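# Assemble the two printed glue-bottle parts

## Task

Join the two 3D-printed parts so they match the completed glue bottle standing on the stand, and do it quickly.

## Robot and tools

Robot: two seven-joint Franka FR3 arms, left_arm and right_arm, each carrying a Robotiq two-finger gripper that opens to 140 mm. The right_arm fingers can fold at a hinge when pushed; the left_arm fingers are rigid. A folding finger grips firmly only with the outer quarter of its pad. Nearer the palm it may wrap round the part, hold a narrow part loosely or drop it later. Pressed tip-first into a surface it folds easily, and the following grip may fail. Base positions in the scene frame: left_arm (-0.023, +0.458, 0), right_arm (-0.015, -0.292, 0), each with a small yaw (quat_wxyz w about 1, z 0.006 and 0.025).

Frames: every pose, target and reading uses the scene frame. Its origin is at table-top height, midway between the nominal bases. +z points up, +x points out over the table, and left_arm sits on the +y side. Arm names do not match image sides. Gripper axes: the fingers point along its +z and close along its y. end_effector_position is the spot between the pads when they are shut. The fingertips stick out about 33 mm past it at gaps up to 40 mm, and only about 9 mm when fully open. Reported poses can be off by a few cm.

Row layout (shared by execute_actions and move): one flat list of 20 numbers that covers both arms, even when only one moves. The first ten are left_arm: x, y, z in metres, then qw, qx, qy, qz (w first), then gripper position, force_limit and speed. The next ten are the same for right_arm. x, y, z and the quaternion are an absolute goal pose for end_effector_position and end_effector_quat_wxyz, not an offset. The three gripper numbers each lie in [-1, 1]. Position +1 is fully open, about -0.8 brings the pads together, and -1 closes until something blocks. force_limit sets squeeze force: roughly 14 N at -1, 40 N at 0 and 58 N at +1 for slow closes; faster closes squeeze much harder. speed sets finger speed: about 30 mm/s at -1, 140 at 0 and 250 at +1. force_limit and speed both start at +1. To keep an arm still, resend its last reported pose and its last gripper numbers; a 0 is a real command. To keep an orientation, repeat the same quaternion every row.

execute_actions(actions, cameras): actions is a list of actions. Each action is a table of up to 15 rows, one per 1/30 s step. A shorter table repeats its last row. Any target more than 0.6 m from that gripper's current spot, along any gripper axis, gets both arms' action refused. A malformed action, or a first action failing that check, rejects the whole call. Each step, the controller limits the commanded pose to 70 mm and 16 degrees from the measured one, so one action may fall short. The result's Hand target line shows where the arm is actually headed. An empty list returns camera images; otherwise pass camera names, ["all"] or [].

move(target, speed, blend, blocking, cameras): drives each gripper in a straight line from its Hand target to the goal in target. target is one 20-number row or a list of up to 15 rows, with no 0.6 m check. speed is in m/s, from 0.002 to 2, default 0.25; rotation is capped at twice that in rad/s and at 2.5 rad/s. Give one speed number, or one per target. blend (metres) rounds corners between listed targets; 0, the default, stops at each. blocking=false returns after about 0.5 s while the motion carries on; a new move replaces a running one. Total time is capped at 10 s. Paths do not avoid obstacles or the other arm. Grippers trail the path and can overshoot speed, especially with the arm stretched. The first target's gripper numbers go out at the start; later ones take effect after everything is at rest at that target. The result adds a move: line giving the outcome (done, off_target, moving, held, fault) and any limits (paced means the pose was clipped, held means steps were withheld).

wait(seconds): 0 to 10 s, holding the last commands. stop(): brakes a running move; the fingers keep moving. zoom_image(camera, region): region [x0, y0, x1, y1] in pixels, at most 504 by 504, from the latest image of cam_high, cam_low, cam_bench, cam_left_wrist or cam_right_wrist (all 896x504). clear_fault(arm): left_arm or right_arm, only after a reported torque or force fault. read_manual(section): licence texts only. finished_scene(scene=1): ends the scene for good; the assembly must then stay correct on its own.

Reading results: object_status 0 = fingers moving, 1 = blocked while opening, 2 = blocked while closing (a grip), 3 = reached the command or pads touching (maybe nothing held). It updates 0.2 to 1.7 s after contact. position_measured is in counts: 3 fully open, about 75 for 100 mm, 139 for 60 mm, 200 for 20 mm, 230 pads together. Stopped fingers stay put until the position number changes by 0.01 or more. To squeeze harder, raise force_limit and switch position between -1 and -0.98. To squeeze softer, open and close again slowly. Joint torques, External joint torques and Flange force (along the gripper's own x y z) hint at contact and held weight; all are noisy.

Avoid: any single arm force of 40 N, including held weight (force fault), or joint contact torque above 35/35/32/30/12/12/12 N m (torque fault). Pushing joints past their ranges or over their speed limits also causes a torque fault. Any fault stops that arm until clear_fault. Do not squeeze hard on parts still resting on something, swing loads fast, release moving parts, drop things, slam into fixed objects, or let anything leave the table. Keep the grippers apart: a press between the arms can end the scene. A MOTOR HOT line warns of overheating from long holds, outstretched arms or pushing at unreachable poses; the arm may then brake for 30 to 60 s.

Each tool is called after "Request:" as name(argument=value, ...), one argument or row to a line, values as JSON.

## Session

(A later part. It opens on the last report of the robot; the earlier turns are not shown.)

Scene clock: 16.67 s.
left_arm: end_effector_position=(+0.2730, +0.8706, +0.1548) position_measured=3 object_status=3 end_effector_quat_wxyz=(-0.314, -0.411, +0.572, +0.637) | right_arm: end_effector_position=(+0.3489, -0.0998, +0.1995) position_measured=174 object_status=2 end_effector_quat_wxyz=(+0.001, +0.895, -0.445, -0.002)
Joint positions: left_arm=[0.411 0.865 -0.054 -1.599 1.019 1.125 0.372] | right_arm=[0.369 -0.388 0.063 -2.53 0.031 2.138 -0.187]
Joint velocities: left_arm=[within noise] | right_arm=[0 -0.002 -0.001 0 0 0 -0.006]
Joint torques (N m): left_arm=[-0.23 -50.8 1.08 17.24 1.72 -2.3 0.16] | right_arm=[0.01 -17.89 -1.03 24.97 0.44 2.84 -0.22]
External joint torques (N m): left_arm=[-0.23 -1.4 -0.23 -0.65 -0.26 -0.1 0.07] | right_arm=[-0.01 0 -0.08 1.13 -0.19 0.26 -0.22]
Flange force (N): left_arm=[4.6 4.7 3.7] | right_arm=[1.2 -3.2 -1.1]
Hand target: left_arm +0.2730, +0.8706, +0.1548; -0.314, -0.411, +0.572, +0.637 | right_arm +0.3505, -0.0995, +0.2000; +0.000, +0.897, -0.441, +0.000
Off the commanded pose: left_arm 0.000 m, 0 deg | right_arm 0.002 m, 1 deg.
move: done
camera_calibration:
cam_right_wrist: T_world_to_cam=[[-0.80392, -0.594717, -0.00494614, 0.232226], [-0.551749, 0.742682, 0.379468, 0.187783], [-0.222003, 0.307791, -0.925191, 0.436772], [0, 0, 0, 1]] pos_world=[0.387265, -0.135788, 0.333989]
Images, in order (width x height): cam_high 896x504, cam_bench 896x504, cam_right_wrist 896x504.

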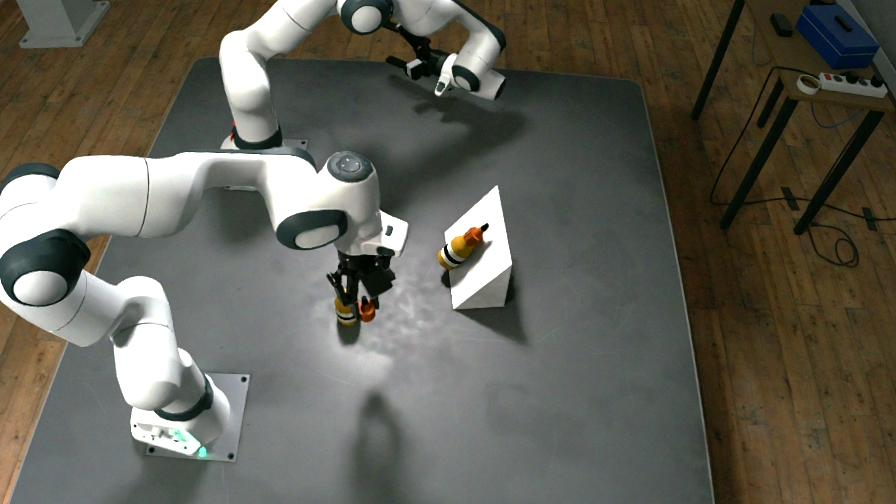

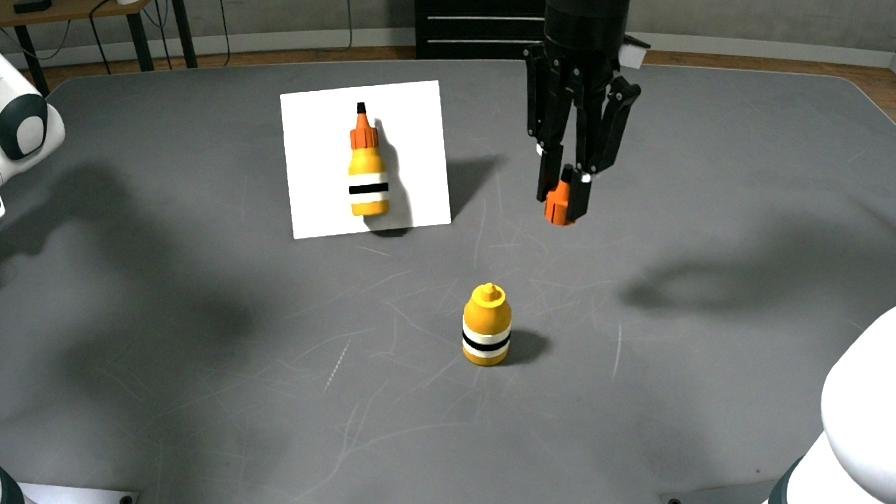

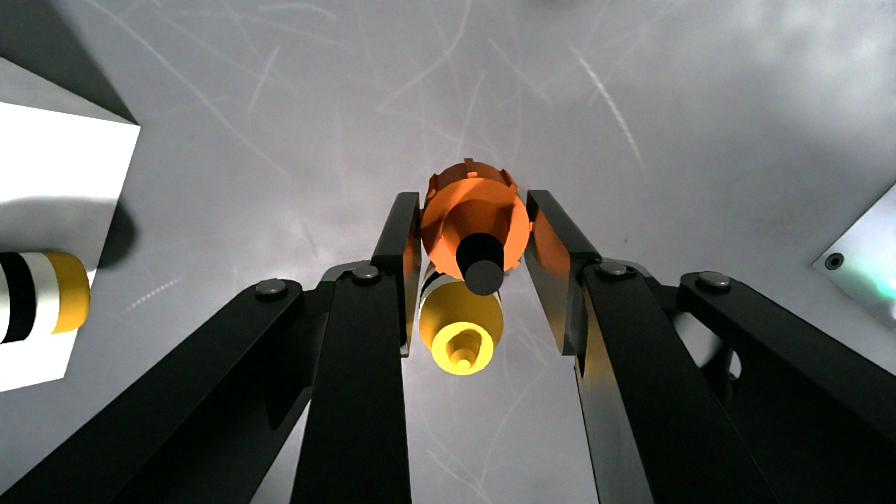

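Request:
move(
  target=[0.2730,0.8706,0.1548,-0.314,-0.411,0.572,0.637,1,1,1,0.289,-0.0155,0.178,0,0.897,-0.441,0,-1,-0.1,-1],
  speed=0.25,
  cameras=["cam_bench","cam_right_wrist","cam_high","cam_low"],
)

Request:
zoom_image(
  camera="cam_bench",
  region=[400, 200, 560, 380],
)

Request:
zoom_image(
  camera="cam_high",
  region=[310, 240, 400, 340],
)

Request:
zoom_image(
  camera="cam_low",
  region=[280, 160, 380, 260],
)

Scene clock: 20.13 s.
left_arm: end_effector_position=(+0.2730, +0.8706, +0.1548) position_measured=3 object_status=3 end_effector_quat_wxyz=(-0.314, -0.411, +0.572, +0.637) | right_arm: end_effector_position=(+0.2882, -0.0168, +0.1777) position_measured=174 object_status=2 end_effector_quat_wxyz=(+0.002, +0.899, -0.437, +0.000)
Joint positions: left_arm=[0.411 0.865 -0.054 -1.599 1.019 1.125 0.372] | right_arm=[0.44 -0.376 0.244 -2.569 0.107 2.197 -0.012]
Joint velocities: left_arm=[within noise] | right_arm=[0.001 -0.001 0.001 0 -0.001 0 0.006]
Joint torques (N m): left_arm=[-0.25 -50.86 1.14 17.26 1.72 -2.28 0.19] | right_arm=[-0.94 -17.44 -1.88 24.21 1.05 2.85 0.28]
External joint torques (N m): left_arm=[0.03 -1.47 0.02 -0.64 -0.25 -0.09 0.1] | right_arm=[-0.83 -0.28 0.85 0.89 0.45 0.28 0.28]
Flange force (N): left_arm=[4.3 4.8 4.2] | right_arm=[-1.4 -2.2 -0.6]
Hand target: left_arm +0.2730, +0.8706, +0.1548; -0.314, -0.411, +0.572, +0.637 | right_arm +0.2890, -0.0155, +0.1780; +0.000, +0.897, -0.441, +0.000
Off the commanded pose: left_arm 0.000 m, 0 deg | right_arm 0.002 m, 1 deg.
move: done
camera_calibration:
cam_right_wrist: T_world_to_cam=[[-0.793094, -0.60908, -0.00481827, 0.22936], [-0.566134, 0.734209, 0.37474, 0.105737], [-0.224709, 0.299932, -0.927117, 0.378595], [0, 0, 0, 1]] pos_world=[0.326839, -0.0514874, 0.312483]
Images, in order (width x height): cam_high 896x504, cam_low 896x504, cam_bench 896x504, cam_right_wrist 896x504.

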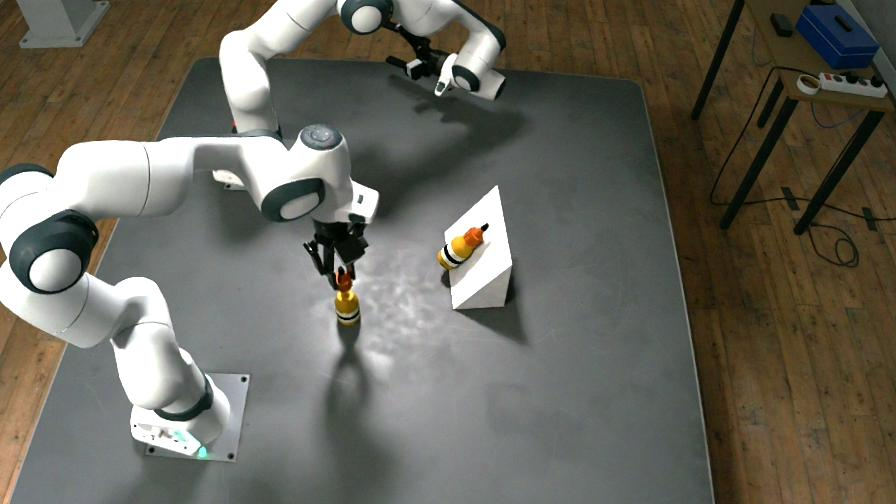

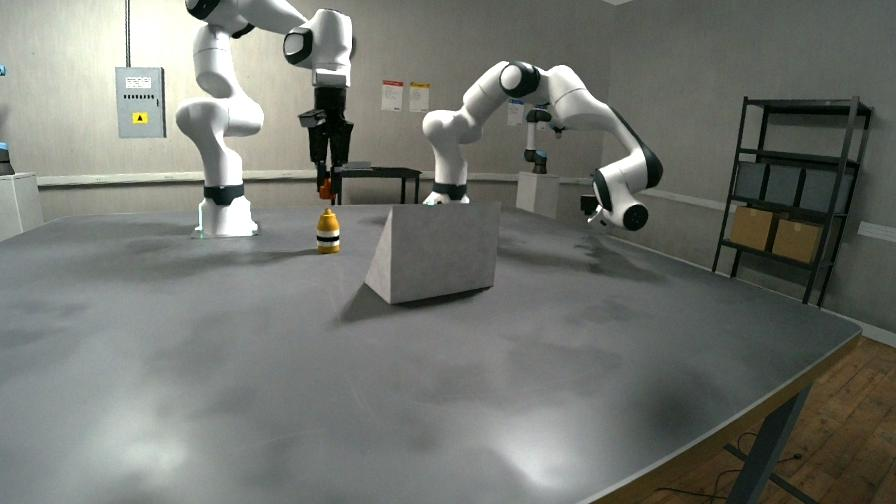

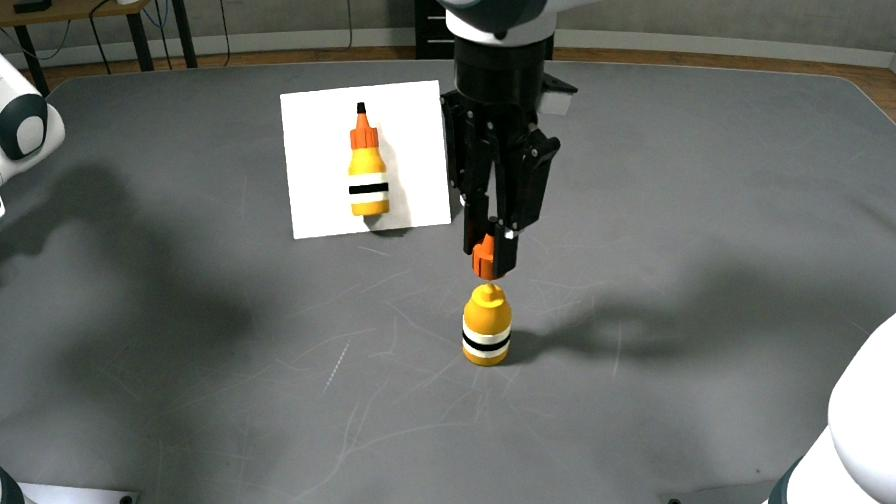

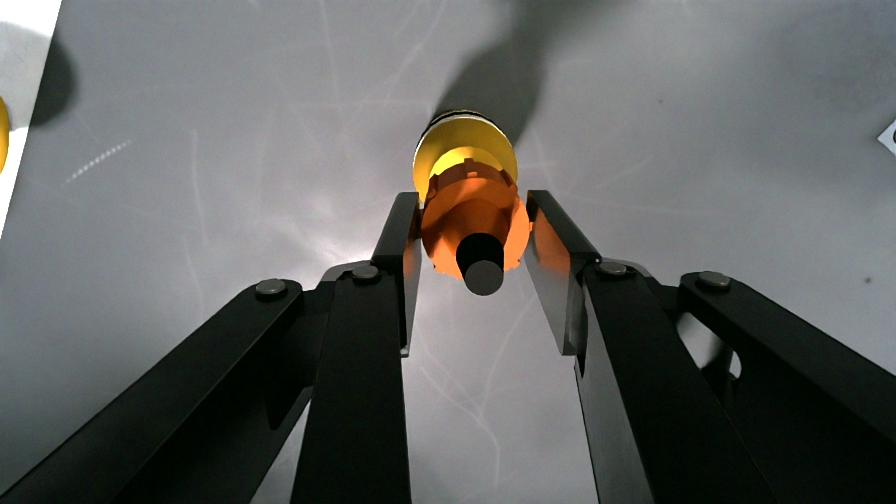

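Scaled by 2.800 from the camera's 896x504 image, which has a finer 1280x720 frame.

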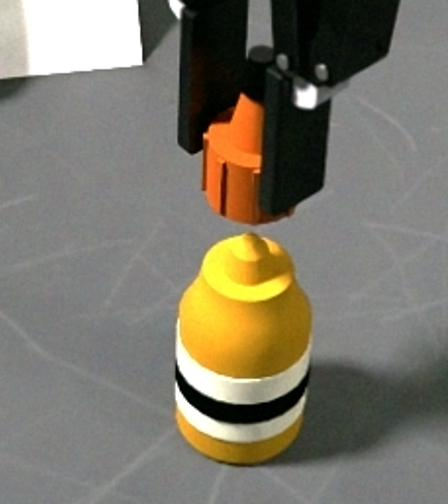

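Scaled by 5.040 from the camera's 896x504 image, which has a finer 1280x720 frame.

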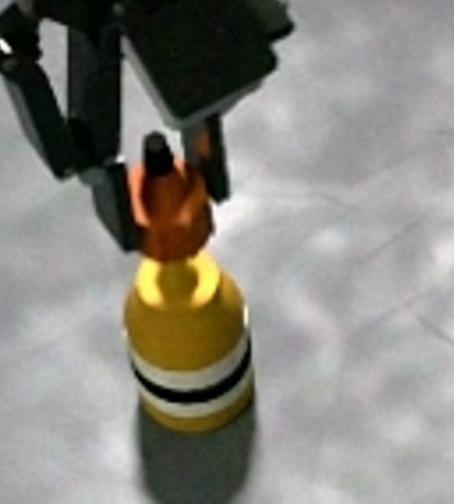

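Scaled by 5.040 from the camera's 896x504 image, which has a finer 1280x720 frame.

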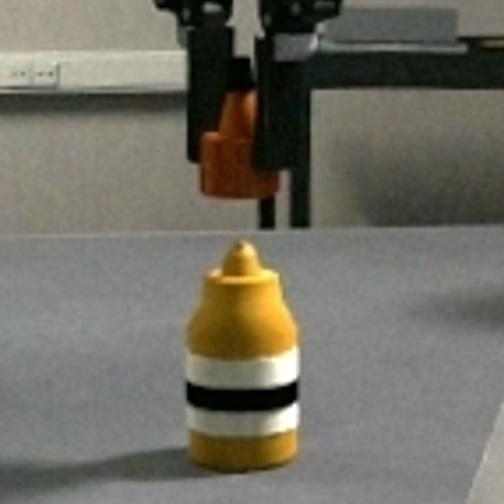

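Request:
move(
  target=[0.2730,0.8706,0.1548,-0.314,-0.411,0.572,0.637,1,1,1,0.289,-0.015,0.161,0,0.897,-0.441,0,-1,-0.1,-1],
  speed=0.15,
  cameras=["cam_bench","cam_high","cam_low"],
)

Request:
zoom_image(
  camera="cam_bench",
  region=[440, 220, 540, 320],
)

Request:
zoom_image(
  camera="cam_high",
  region=[310, 250, 380, 330],
)

Request:
zoom_image(
  camera="cam_low",
  region=[300, 180, 360, 260],
)

Scene clock: 22.37 s.
left_arm: end_effector_position=(+0.2730, +0.8706, +0.1548) position_measured=3 object_status=3 end_effector_quat_wxyz=(-0.314, -0.411, +0.572, +0.637) | right_arm: end_effector_position=(+0.2886, -0.0158, +0.1614) position_measured=174 object_status=2 end_effector_quat_wxyz=(+0.001, +0.899, -0.439, +0.000)
Joint positions: left_arm=[0.411 0.865 -0.054 -1.599 1.019 1.125 0.372] | right_arm=[0.44 -0.348 0.248 -2.59 0.107 2.247 -0.006]
Joint velocities: left_arm=[within noise] | right_arm=[0.001 -0.001 0.001 -0.001 0 0.004 0.002]
Joint torques (N m): left_arm=[-0.28 -50.83 1.1 17.25 1.7 -2.27 0.19] | right_arm=[-0.38 -17.75 -1.68 23.38 0.69 2.88 0.29]
External joint torques (N m): left_arm=[-0.05 -1.59 -0.04 -0.57 -0.27 -0.09 0.1] | right_arm=[-0.37 -0.07 0.77 0.51 0.11 0.32 0.29]
Flange force (N): left_arm=[4.3 4.9 4.0] | right_arm=[-1.5 -1.8 0.4]
Hand target: left_arm +0.2730, +0.8706, +0.1548; -0.314, -0.411, +0.572, +0.637 | right_arm +0.2890, -0.0150, +0.1610; +0.000, +0.897, -0.441, +0.000
Off the commanded pose: left_arm 0.000 m, 0 deg | right_arm 0.001 m, 0 deg.
move: done
Images, in order (width x height): cam_high 896x504, cam_low 896x504, cam_bench 896x504.

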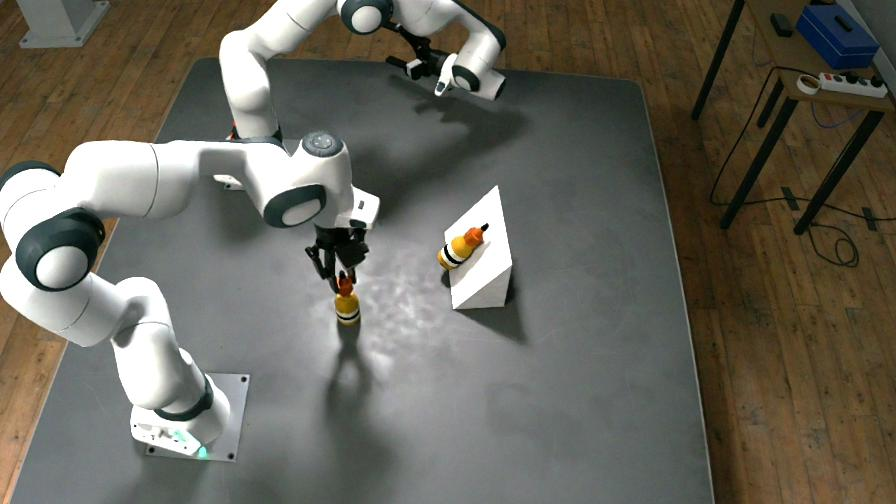

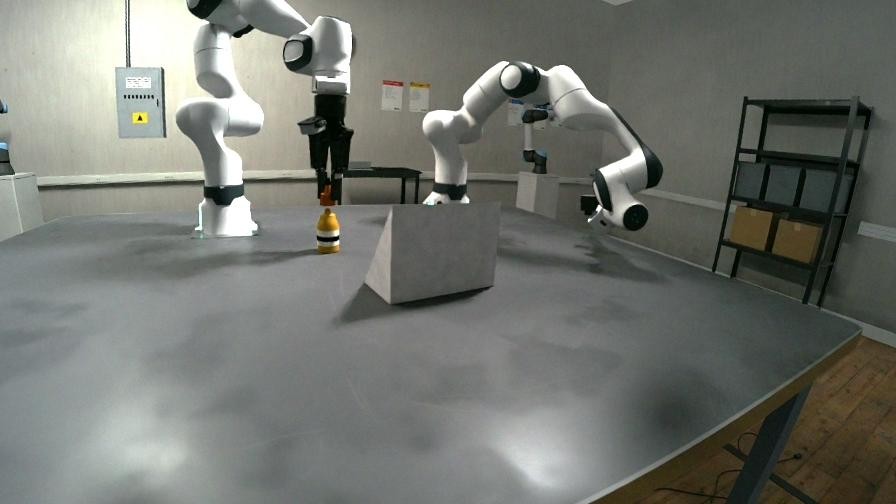

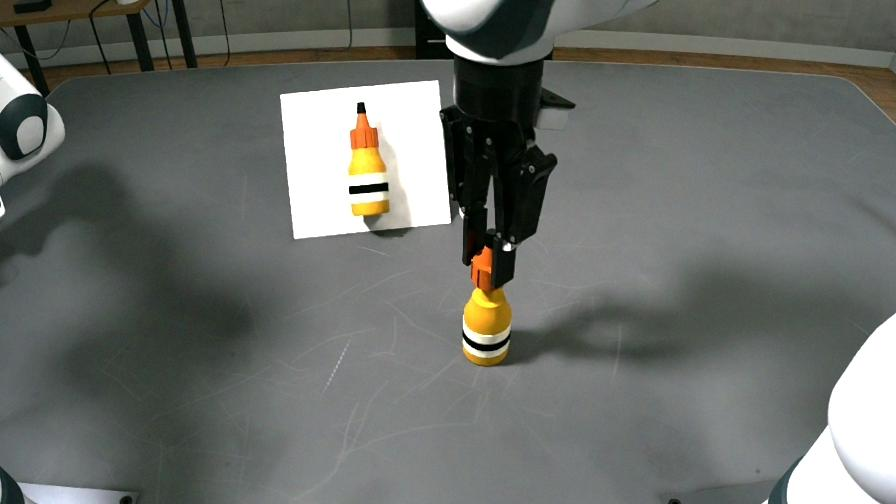

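Scaled by 5.040 from the camera's 896x504 image, which has a finer 1280x720 frame.

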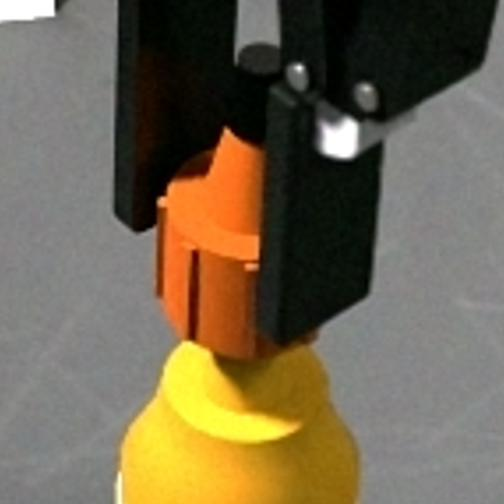

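Scaled by 6.300 from the camera's 896x504 image, which has a finer 1280x720 frame.

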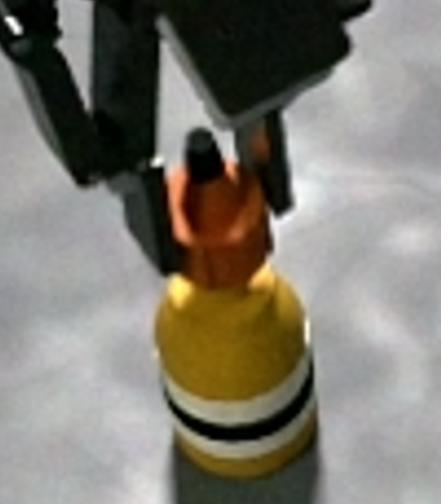

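Scaled by 6.300 from the camera's 896x504 image, which has a finer 1280x720 frame.

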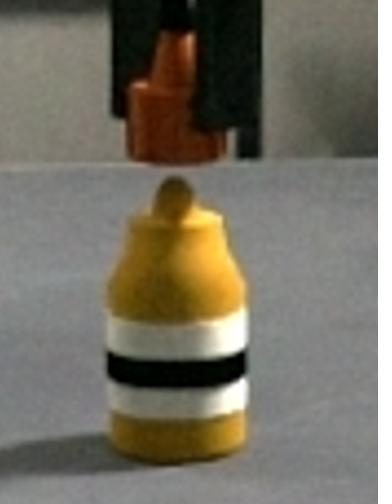

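Request:
move(
  target=[0.2730,0.8706,0.1548,-0.314,-0.411,0.572,0.637,1,1,1,0.2882,-0.0148,0.150,0,0.897,-0.441,0,-1,-0.1,-1],
  speed=0.03,
  cameras=["cam_bench","cam_high","cam_low"],
)

Request:
zoom_image(
  camera="cam_bench",
  region=[440, 220, 540, 320],
)

Request:
zoom_image(
  camera="cam_low",
  region=[300, 180, 360, 260],
)

Scene clock: 24.03 s.
left_arm: end_effector_position=(+0.2730, +0.8706, +0.1548) position_measured=3 object_status=3 end_effector_quat_wxyz=(-0.314, -0.411, +0.572, +0.637) | right_arm: end_effector_position=(+0.2878, -0.0155, +0.1504) position_measured=174 object_status=2 end_effector_quat_wxyz=(+0.001, +0.898, -0.439, -0.001)
Joint positions: left_arm=[0.411 0.865 -0.054 -1.599 1.019 1.125 0.372] | right_arm=[0.44 -0.33 0.252 -2.606 0.107 2.28 -0.003]
Joint velocities: left_arm=[within noise] | right_arm=[0.001 -0.002 -0.002 0 0 0.004 0.001]
Joint torques (N m): left_arm=[-0.28 -50.78 1.13 17.33 1.71 -2.29 0.15] | right_arm=[-0.42 -18.1 -1.55 23.06 0.69 2.82 0.27]
External joint torques (N m): left_arm=[-0.23 -1.68 -0.14 -0.44 -0.25 -0.1 0.05] | right_arm=[-0.38 -0.12 0.83 0.46 0.13 0.25 0.27]
Flange force (N): left_arm=[4.2 5.0 3.5] | right_arm=[-1.5 -1.5 0.3]
Hand target: left_arm +0.2730, +0.8706, +0.1548; -0.314, -0.411, +0.572, +0.637 | right_arm +0.2882, -0.0148, +0.1500; +0.000, +0.897, -0.441, +0.000
Off the commanded pose: left_arm 0.000 m, 0 deg | right_arm 0.001 m, 0 deg.
move: done
Images, in order (width x height): cam_high 896x504, cam_low 896x504, cam_bench 896x504.

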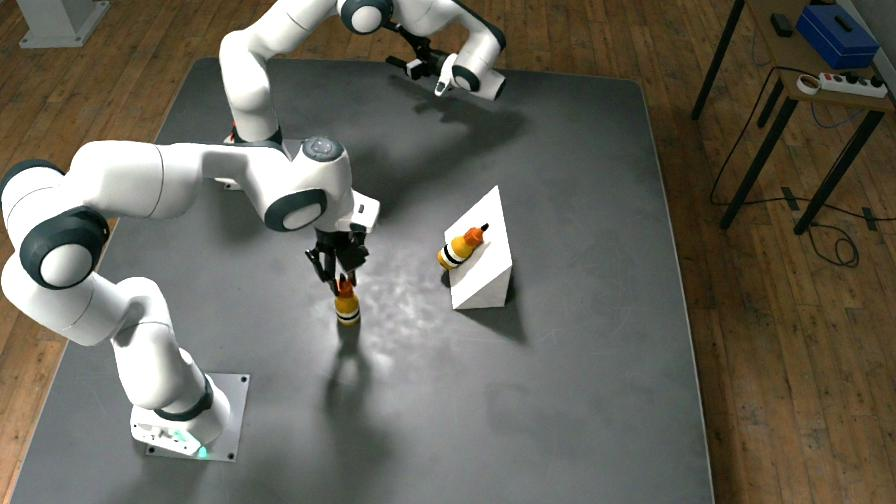

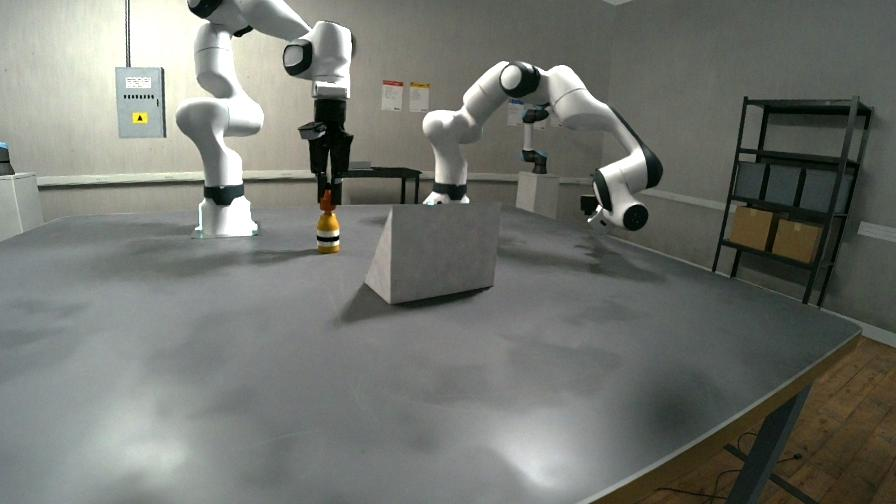

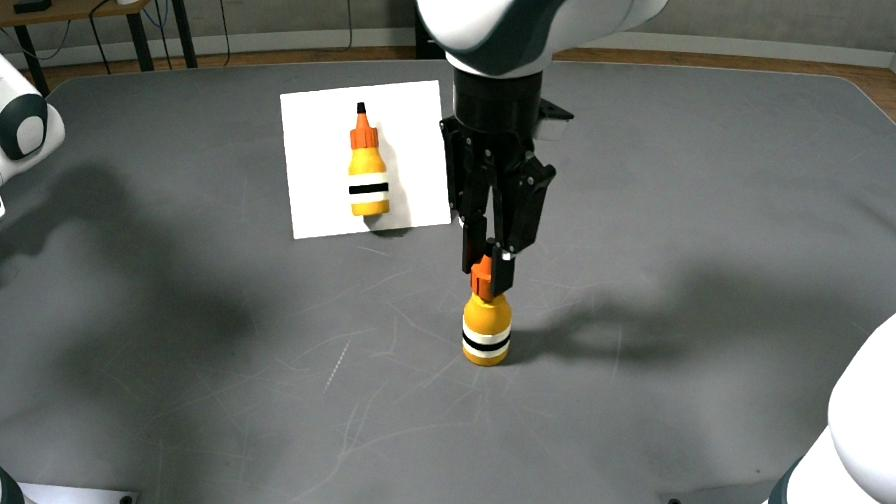

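Scaled by 5.040 from the camera's 896x504 image, which has a finer 1280x720 frame.

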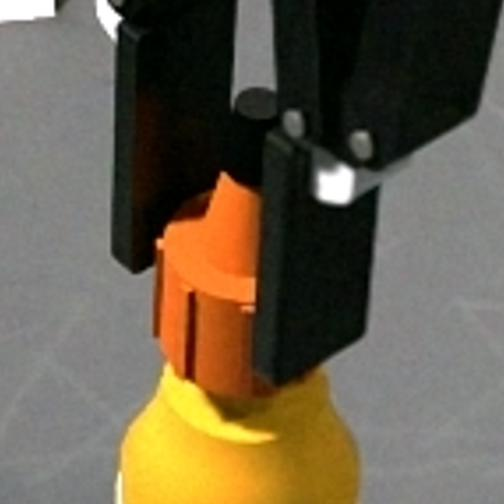

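Scaled by 6.300 from the camera's 896x504 image, which has a finer 1280x720 frame.

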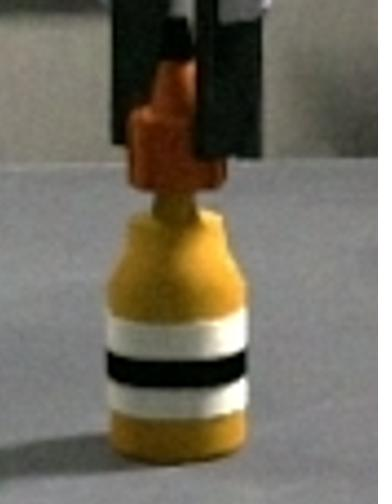

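Request:
move(
  target=[0.2730,0.8706,0.1548,-0.314,-0.411,0.572,0.637,1,1,1,0.2882,-0.0148,0.140,0,0.897,-0.441,0,-1,-0.1,-1],
  speed=0.03,
  cameras=["cam_bench","cam_high","cam_low"],
)

Request:
zoom_image(
  camera="cam_bench",
  region=[440, 220, 540, 320],
)

Request:
zoom_image(
  camera="cam_low",
  region=[300, 180, 360, 260],
)

Scene clock: 25.27 s.
left_arm: end_effector_position=(+0.2730, +0.8706, +0.1548) position_measured=3 object_status=3 end_effector_quat_wxyz=(-0.314, -0.411, +0.572, +0.637) | right_arm: end_effector_position=(+0.2874, -0.0150, +0.1404) position_measured=174 object_status=2 end_effector_quat_wxyz=(+0.001, +0.898, -0.439, -0.001)
Joint positions: left_arm=[0.411 0.865 -0.054 -1.599 1.019 1.125 0.372] | right_arm=[0.44 -0.312 0.255 -2.618 0.107 2.311 -0.001]
Joint velocities: left_arm=[within noise] | right_arm=[0 0 0 0 0 0.005 0.001]
Joint torques (N m): left_arm=[-0.31 -50.78 1.09 17.26 1.7 -2.26 0.2] | right_arm=[-0.58 -18.47 -1.5 22.68 0.66 2.92 0.3]
External joint torques (N m): left_arm=[-0.16 -1.56 -0.12 -0.56 -0.28 -0.08 0.1] | right_arm=[-0.47 -0.14 0.83 0.35 0.11 0.35 0.3]
Flange force (N): left_arm=[4.3 4.9 3.8] | right_arm=[-1.4 -1.2 0.7]
Hand target: left_arm +0.2730, +0.8706, +0.1548; -0.314, -0.411, +0.572, +0.637 | right_arm +0.2882, -0.0148, +0.1400; +0.000, +0.897, -0.441, +0.000
Off the commanded pose: left_arm 0.000 m, 0 deg | right_arm 0.001 m, 0 deg.
move: done
Images, in order (width x height): cam_high 896x504, cam_low 896x504, cam_bench 896x504.

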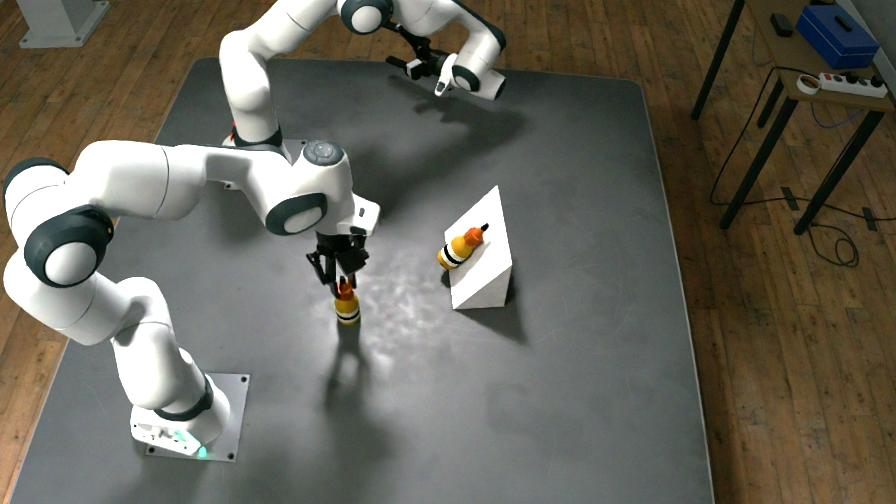

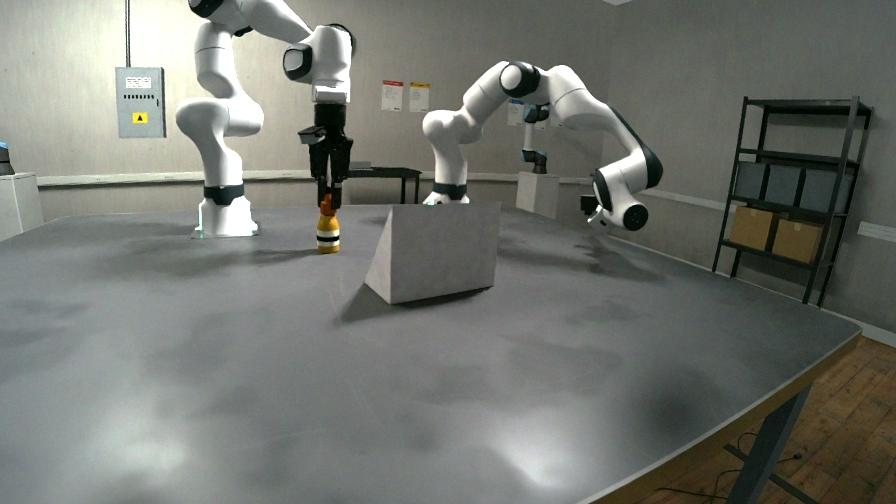

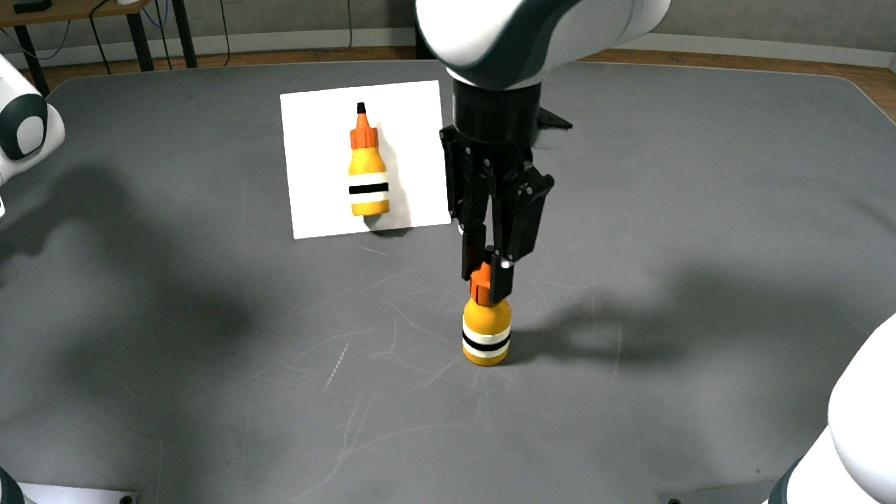

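Scaled by 5.040 from the camera's 896x504 image, which has a finer 1280x720 frame.

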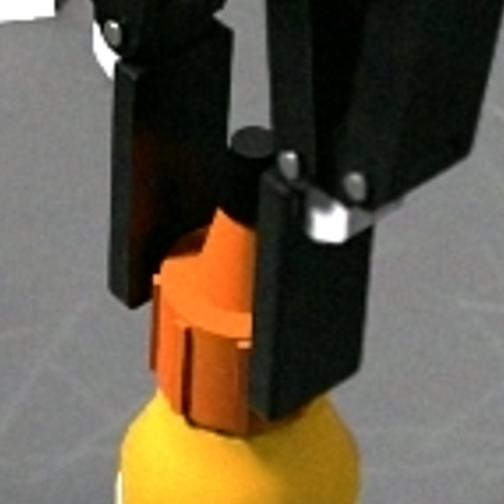

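Scaled by 6.300 from the camera's 896x504 image, which has a finer 1280x720 frame.

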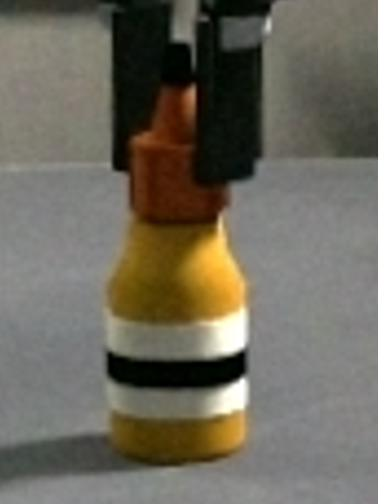

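Request:
move(
  target=[0.2730,0.8706,0.1548,-0.314,-0.411,0.572,0.637,1,1,1,0.2882,-0.0148,0.1365,0,0.897,-0.441,0,-1,-0.1,-1],
  speed=0.02,
  cameras=["cam_bench","cam_low"],
)

Request:
zoom_image(
  camera="cam_bench",
  region=[440, 220, 540, 320],
)

Request:
zoom_image(
  camera="cam_low",
  region=[300, 180, 360, 260],
)

Scene clock: 26.33 s.
left_arm: end_effector_position=(+0.2730, +0.8706, +0.1548) position_measured=3 object_status=3 end_effector_quat_wxyz=(-0.314, -0.411, +0.572, +0.637) | right_arm: end_effector_position=(+0.2875, -0.0149, +0.1376) position_measured=174 object_status=2 end_effector_quat_wxyz=(+0.000, +0.898, -0.440, -0.001)
Joint positions: left_arm=[0.411 0.865 -0.054 -1.599 1.019 1.125 0.372] | right_arm=[0.44 -0.306 0.255 -2.621 0.107 2.32 0]
Joint torques (N m): left_arm=[-0.27 -50.89 1.08 17.25 1.67 -2.28 0.16] | right_arm=[-0.63 -17.75 -1.17 22.28 0.58 3.07 0.27]
External joint torques (N m): left_arm=[-0.28 -1.62 -0.22 -0.57 -0.3 -0.09 0.07] | right_arm=[-0.53 0.72 1.12 0.04 0.03 0.5 0.27]
Flange force (N): left_arm=[4.7 5.1 3.8] | right_arm=[-1.7 -3.2 3.3]
Hand target: left_arm +0.2730, +0.8706, +0.1548; -0.314, -0.411, +0.572, +0.637 | right_arm +0.2882, -0.0148, +0.1365; +0.000, +0.897, -0.441, +0.000
Off the commanded pose: left_arm 0.000 m, 0 deg | right_arm 0.001 m, 0 deg.
move: done
Images, in order (width x height): cam_low 896x504, cam_bench 896x504.

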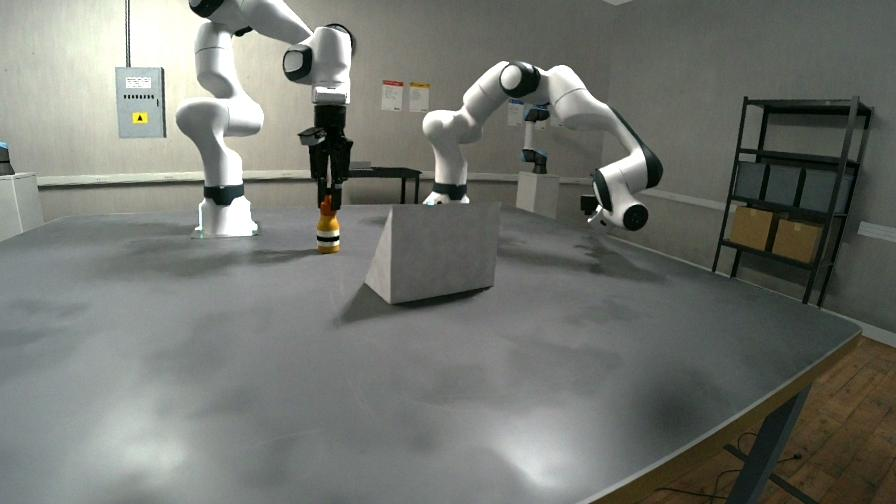

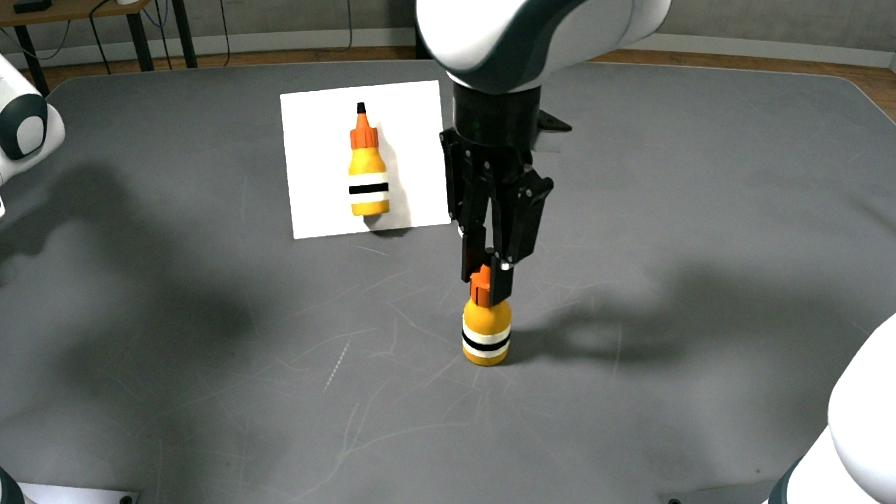

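Scaled by 5.040 from the camera's 896x504 image, which has a finer 1280x720 frame.

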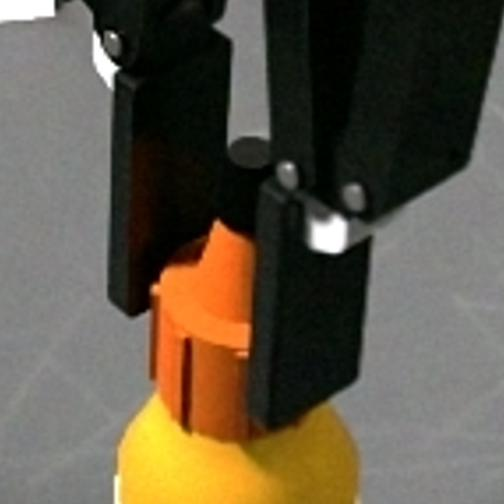

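Scaled by 6.300 from the camera's 896x504 image, which has a finer 1280x720 frame.

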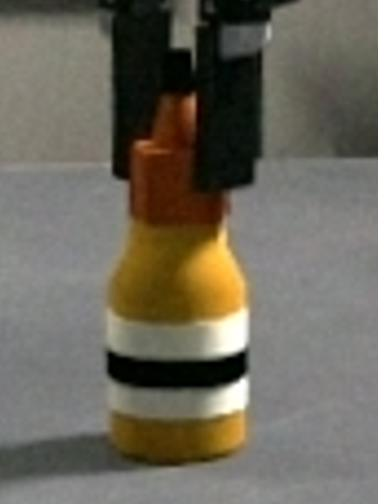

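Request:
move(
  target=[0.2730,0.8706,0.1548,-0.314,-0.411,0.572,0.637,1,1,1,0.2882,-0.0148,0.132,0,0.897,-0.441,0,-1,-0.1,-1],
  speed=0.02,
  cameras=["cam_bench","cam_low"],
)

Request:
zoom_image(
  camera="cam_low",
  region=[300, 180, 360, 260],
)

Request:
zoom_image(
  camera="cam_bench",
  region=[440, 220, 540, 320],
)

Scene clock: 27.33 s.
left_arm: end_effector_position=(+0.2730, +0.8706, +0.1548) position_measured=3 object_status=3 end_effector_quat_wxyz=(-0.314, -0.411, +0.572, +0.637) | right_arm: end_effector_position=(+0.2892, -0.0132, +0.1379) position_measured=174 object_status=2 end_effector_quat_wxyz=(-0.003, +0.898, -0.440, +0.000)
Joint positions: left_arm=[0.411 0.865 -0.054 -1.599 1.019 1.125 0.372] | right_arm=[0.44 -0.305 0.256 -2.621 0.106 2.328 0.002]
Joint velocities: left_arm=[within noise] | right_arm=[0.001 0.001 0 -0.001 0.001 0.003 0]
Joint torques (N m): left_arm=[-0.28 -50.81 1.03 17.24 1.69 -2.28 0.23] | right_arm=[-0.84 -13.33 -1 19.31 0.48 3.81 0.24]
External joint torques (N m): left_arm=[-0.3 -1.64 -0.29 -0.55 -0.28 -0.09 0.13] | right_arm=[-0.87 5.2 1.15 -2.94 -0.06 1.23 0.24]
Flange force (N): left_arm=[4.5 5.1 3.6] | right_arm=[-1.2 -8.9 17.8]
Hand target: left_arm +0.2730, +0.8706, +0.1548; -0.314, -0.411, +0.572, +0.637 | right_arm +0.2881, -0.0149, +0.1321; +0.000, +0.897, -0.441, +0.000
Off the commanded pose: left_arm 0.000 m, 0 deg | right_arm 0.006 m, 0 deg.
move: off_target (right_arm)
Images, in order (width x height): cam_low 896x504, cam_bench 896x504.

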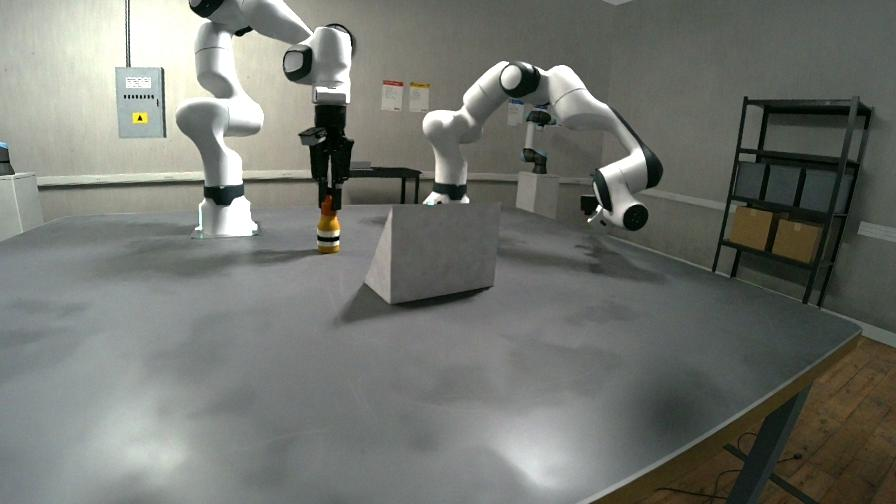

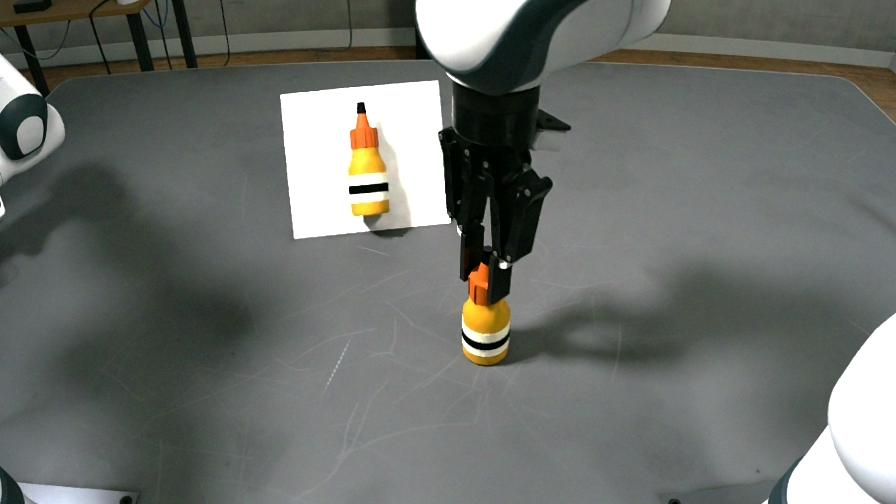

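Scaled by 6.300 from the camera's 896x504 image, which has a finer 1280x720 frame.

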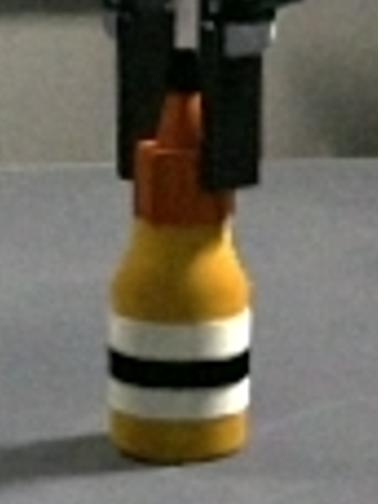

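Scaled by 5.040 from the camera's 896x504 image, which has a finer 1280x720 frame.

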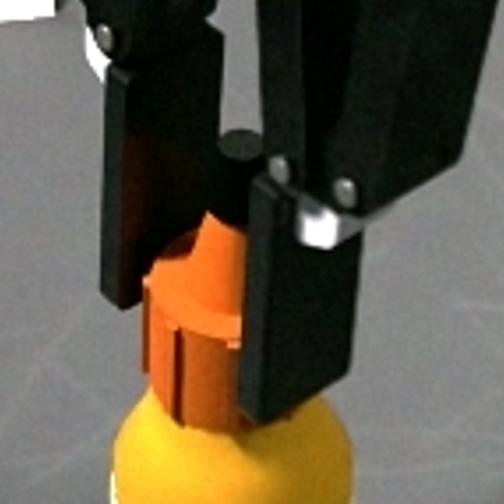

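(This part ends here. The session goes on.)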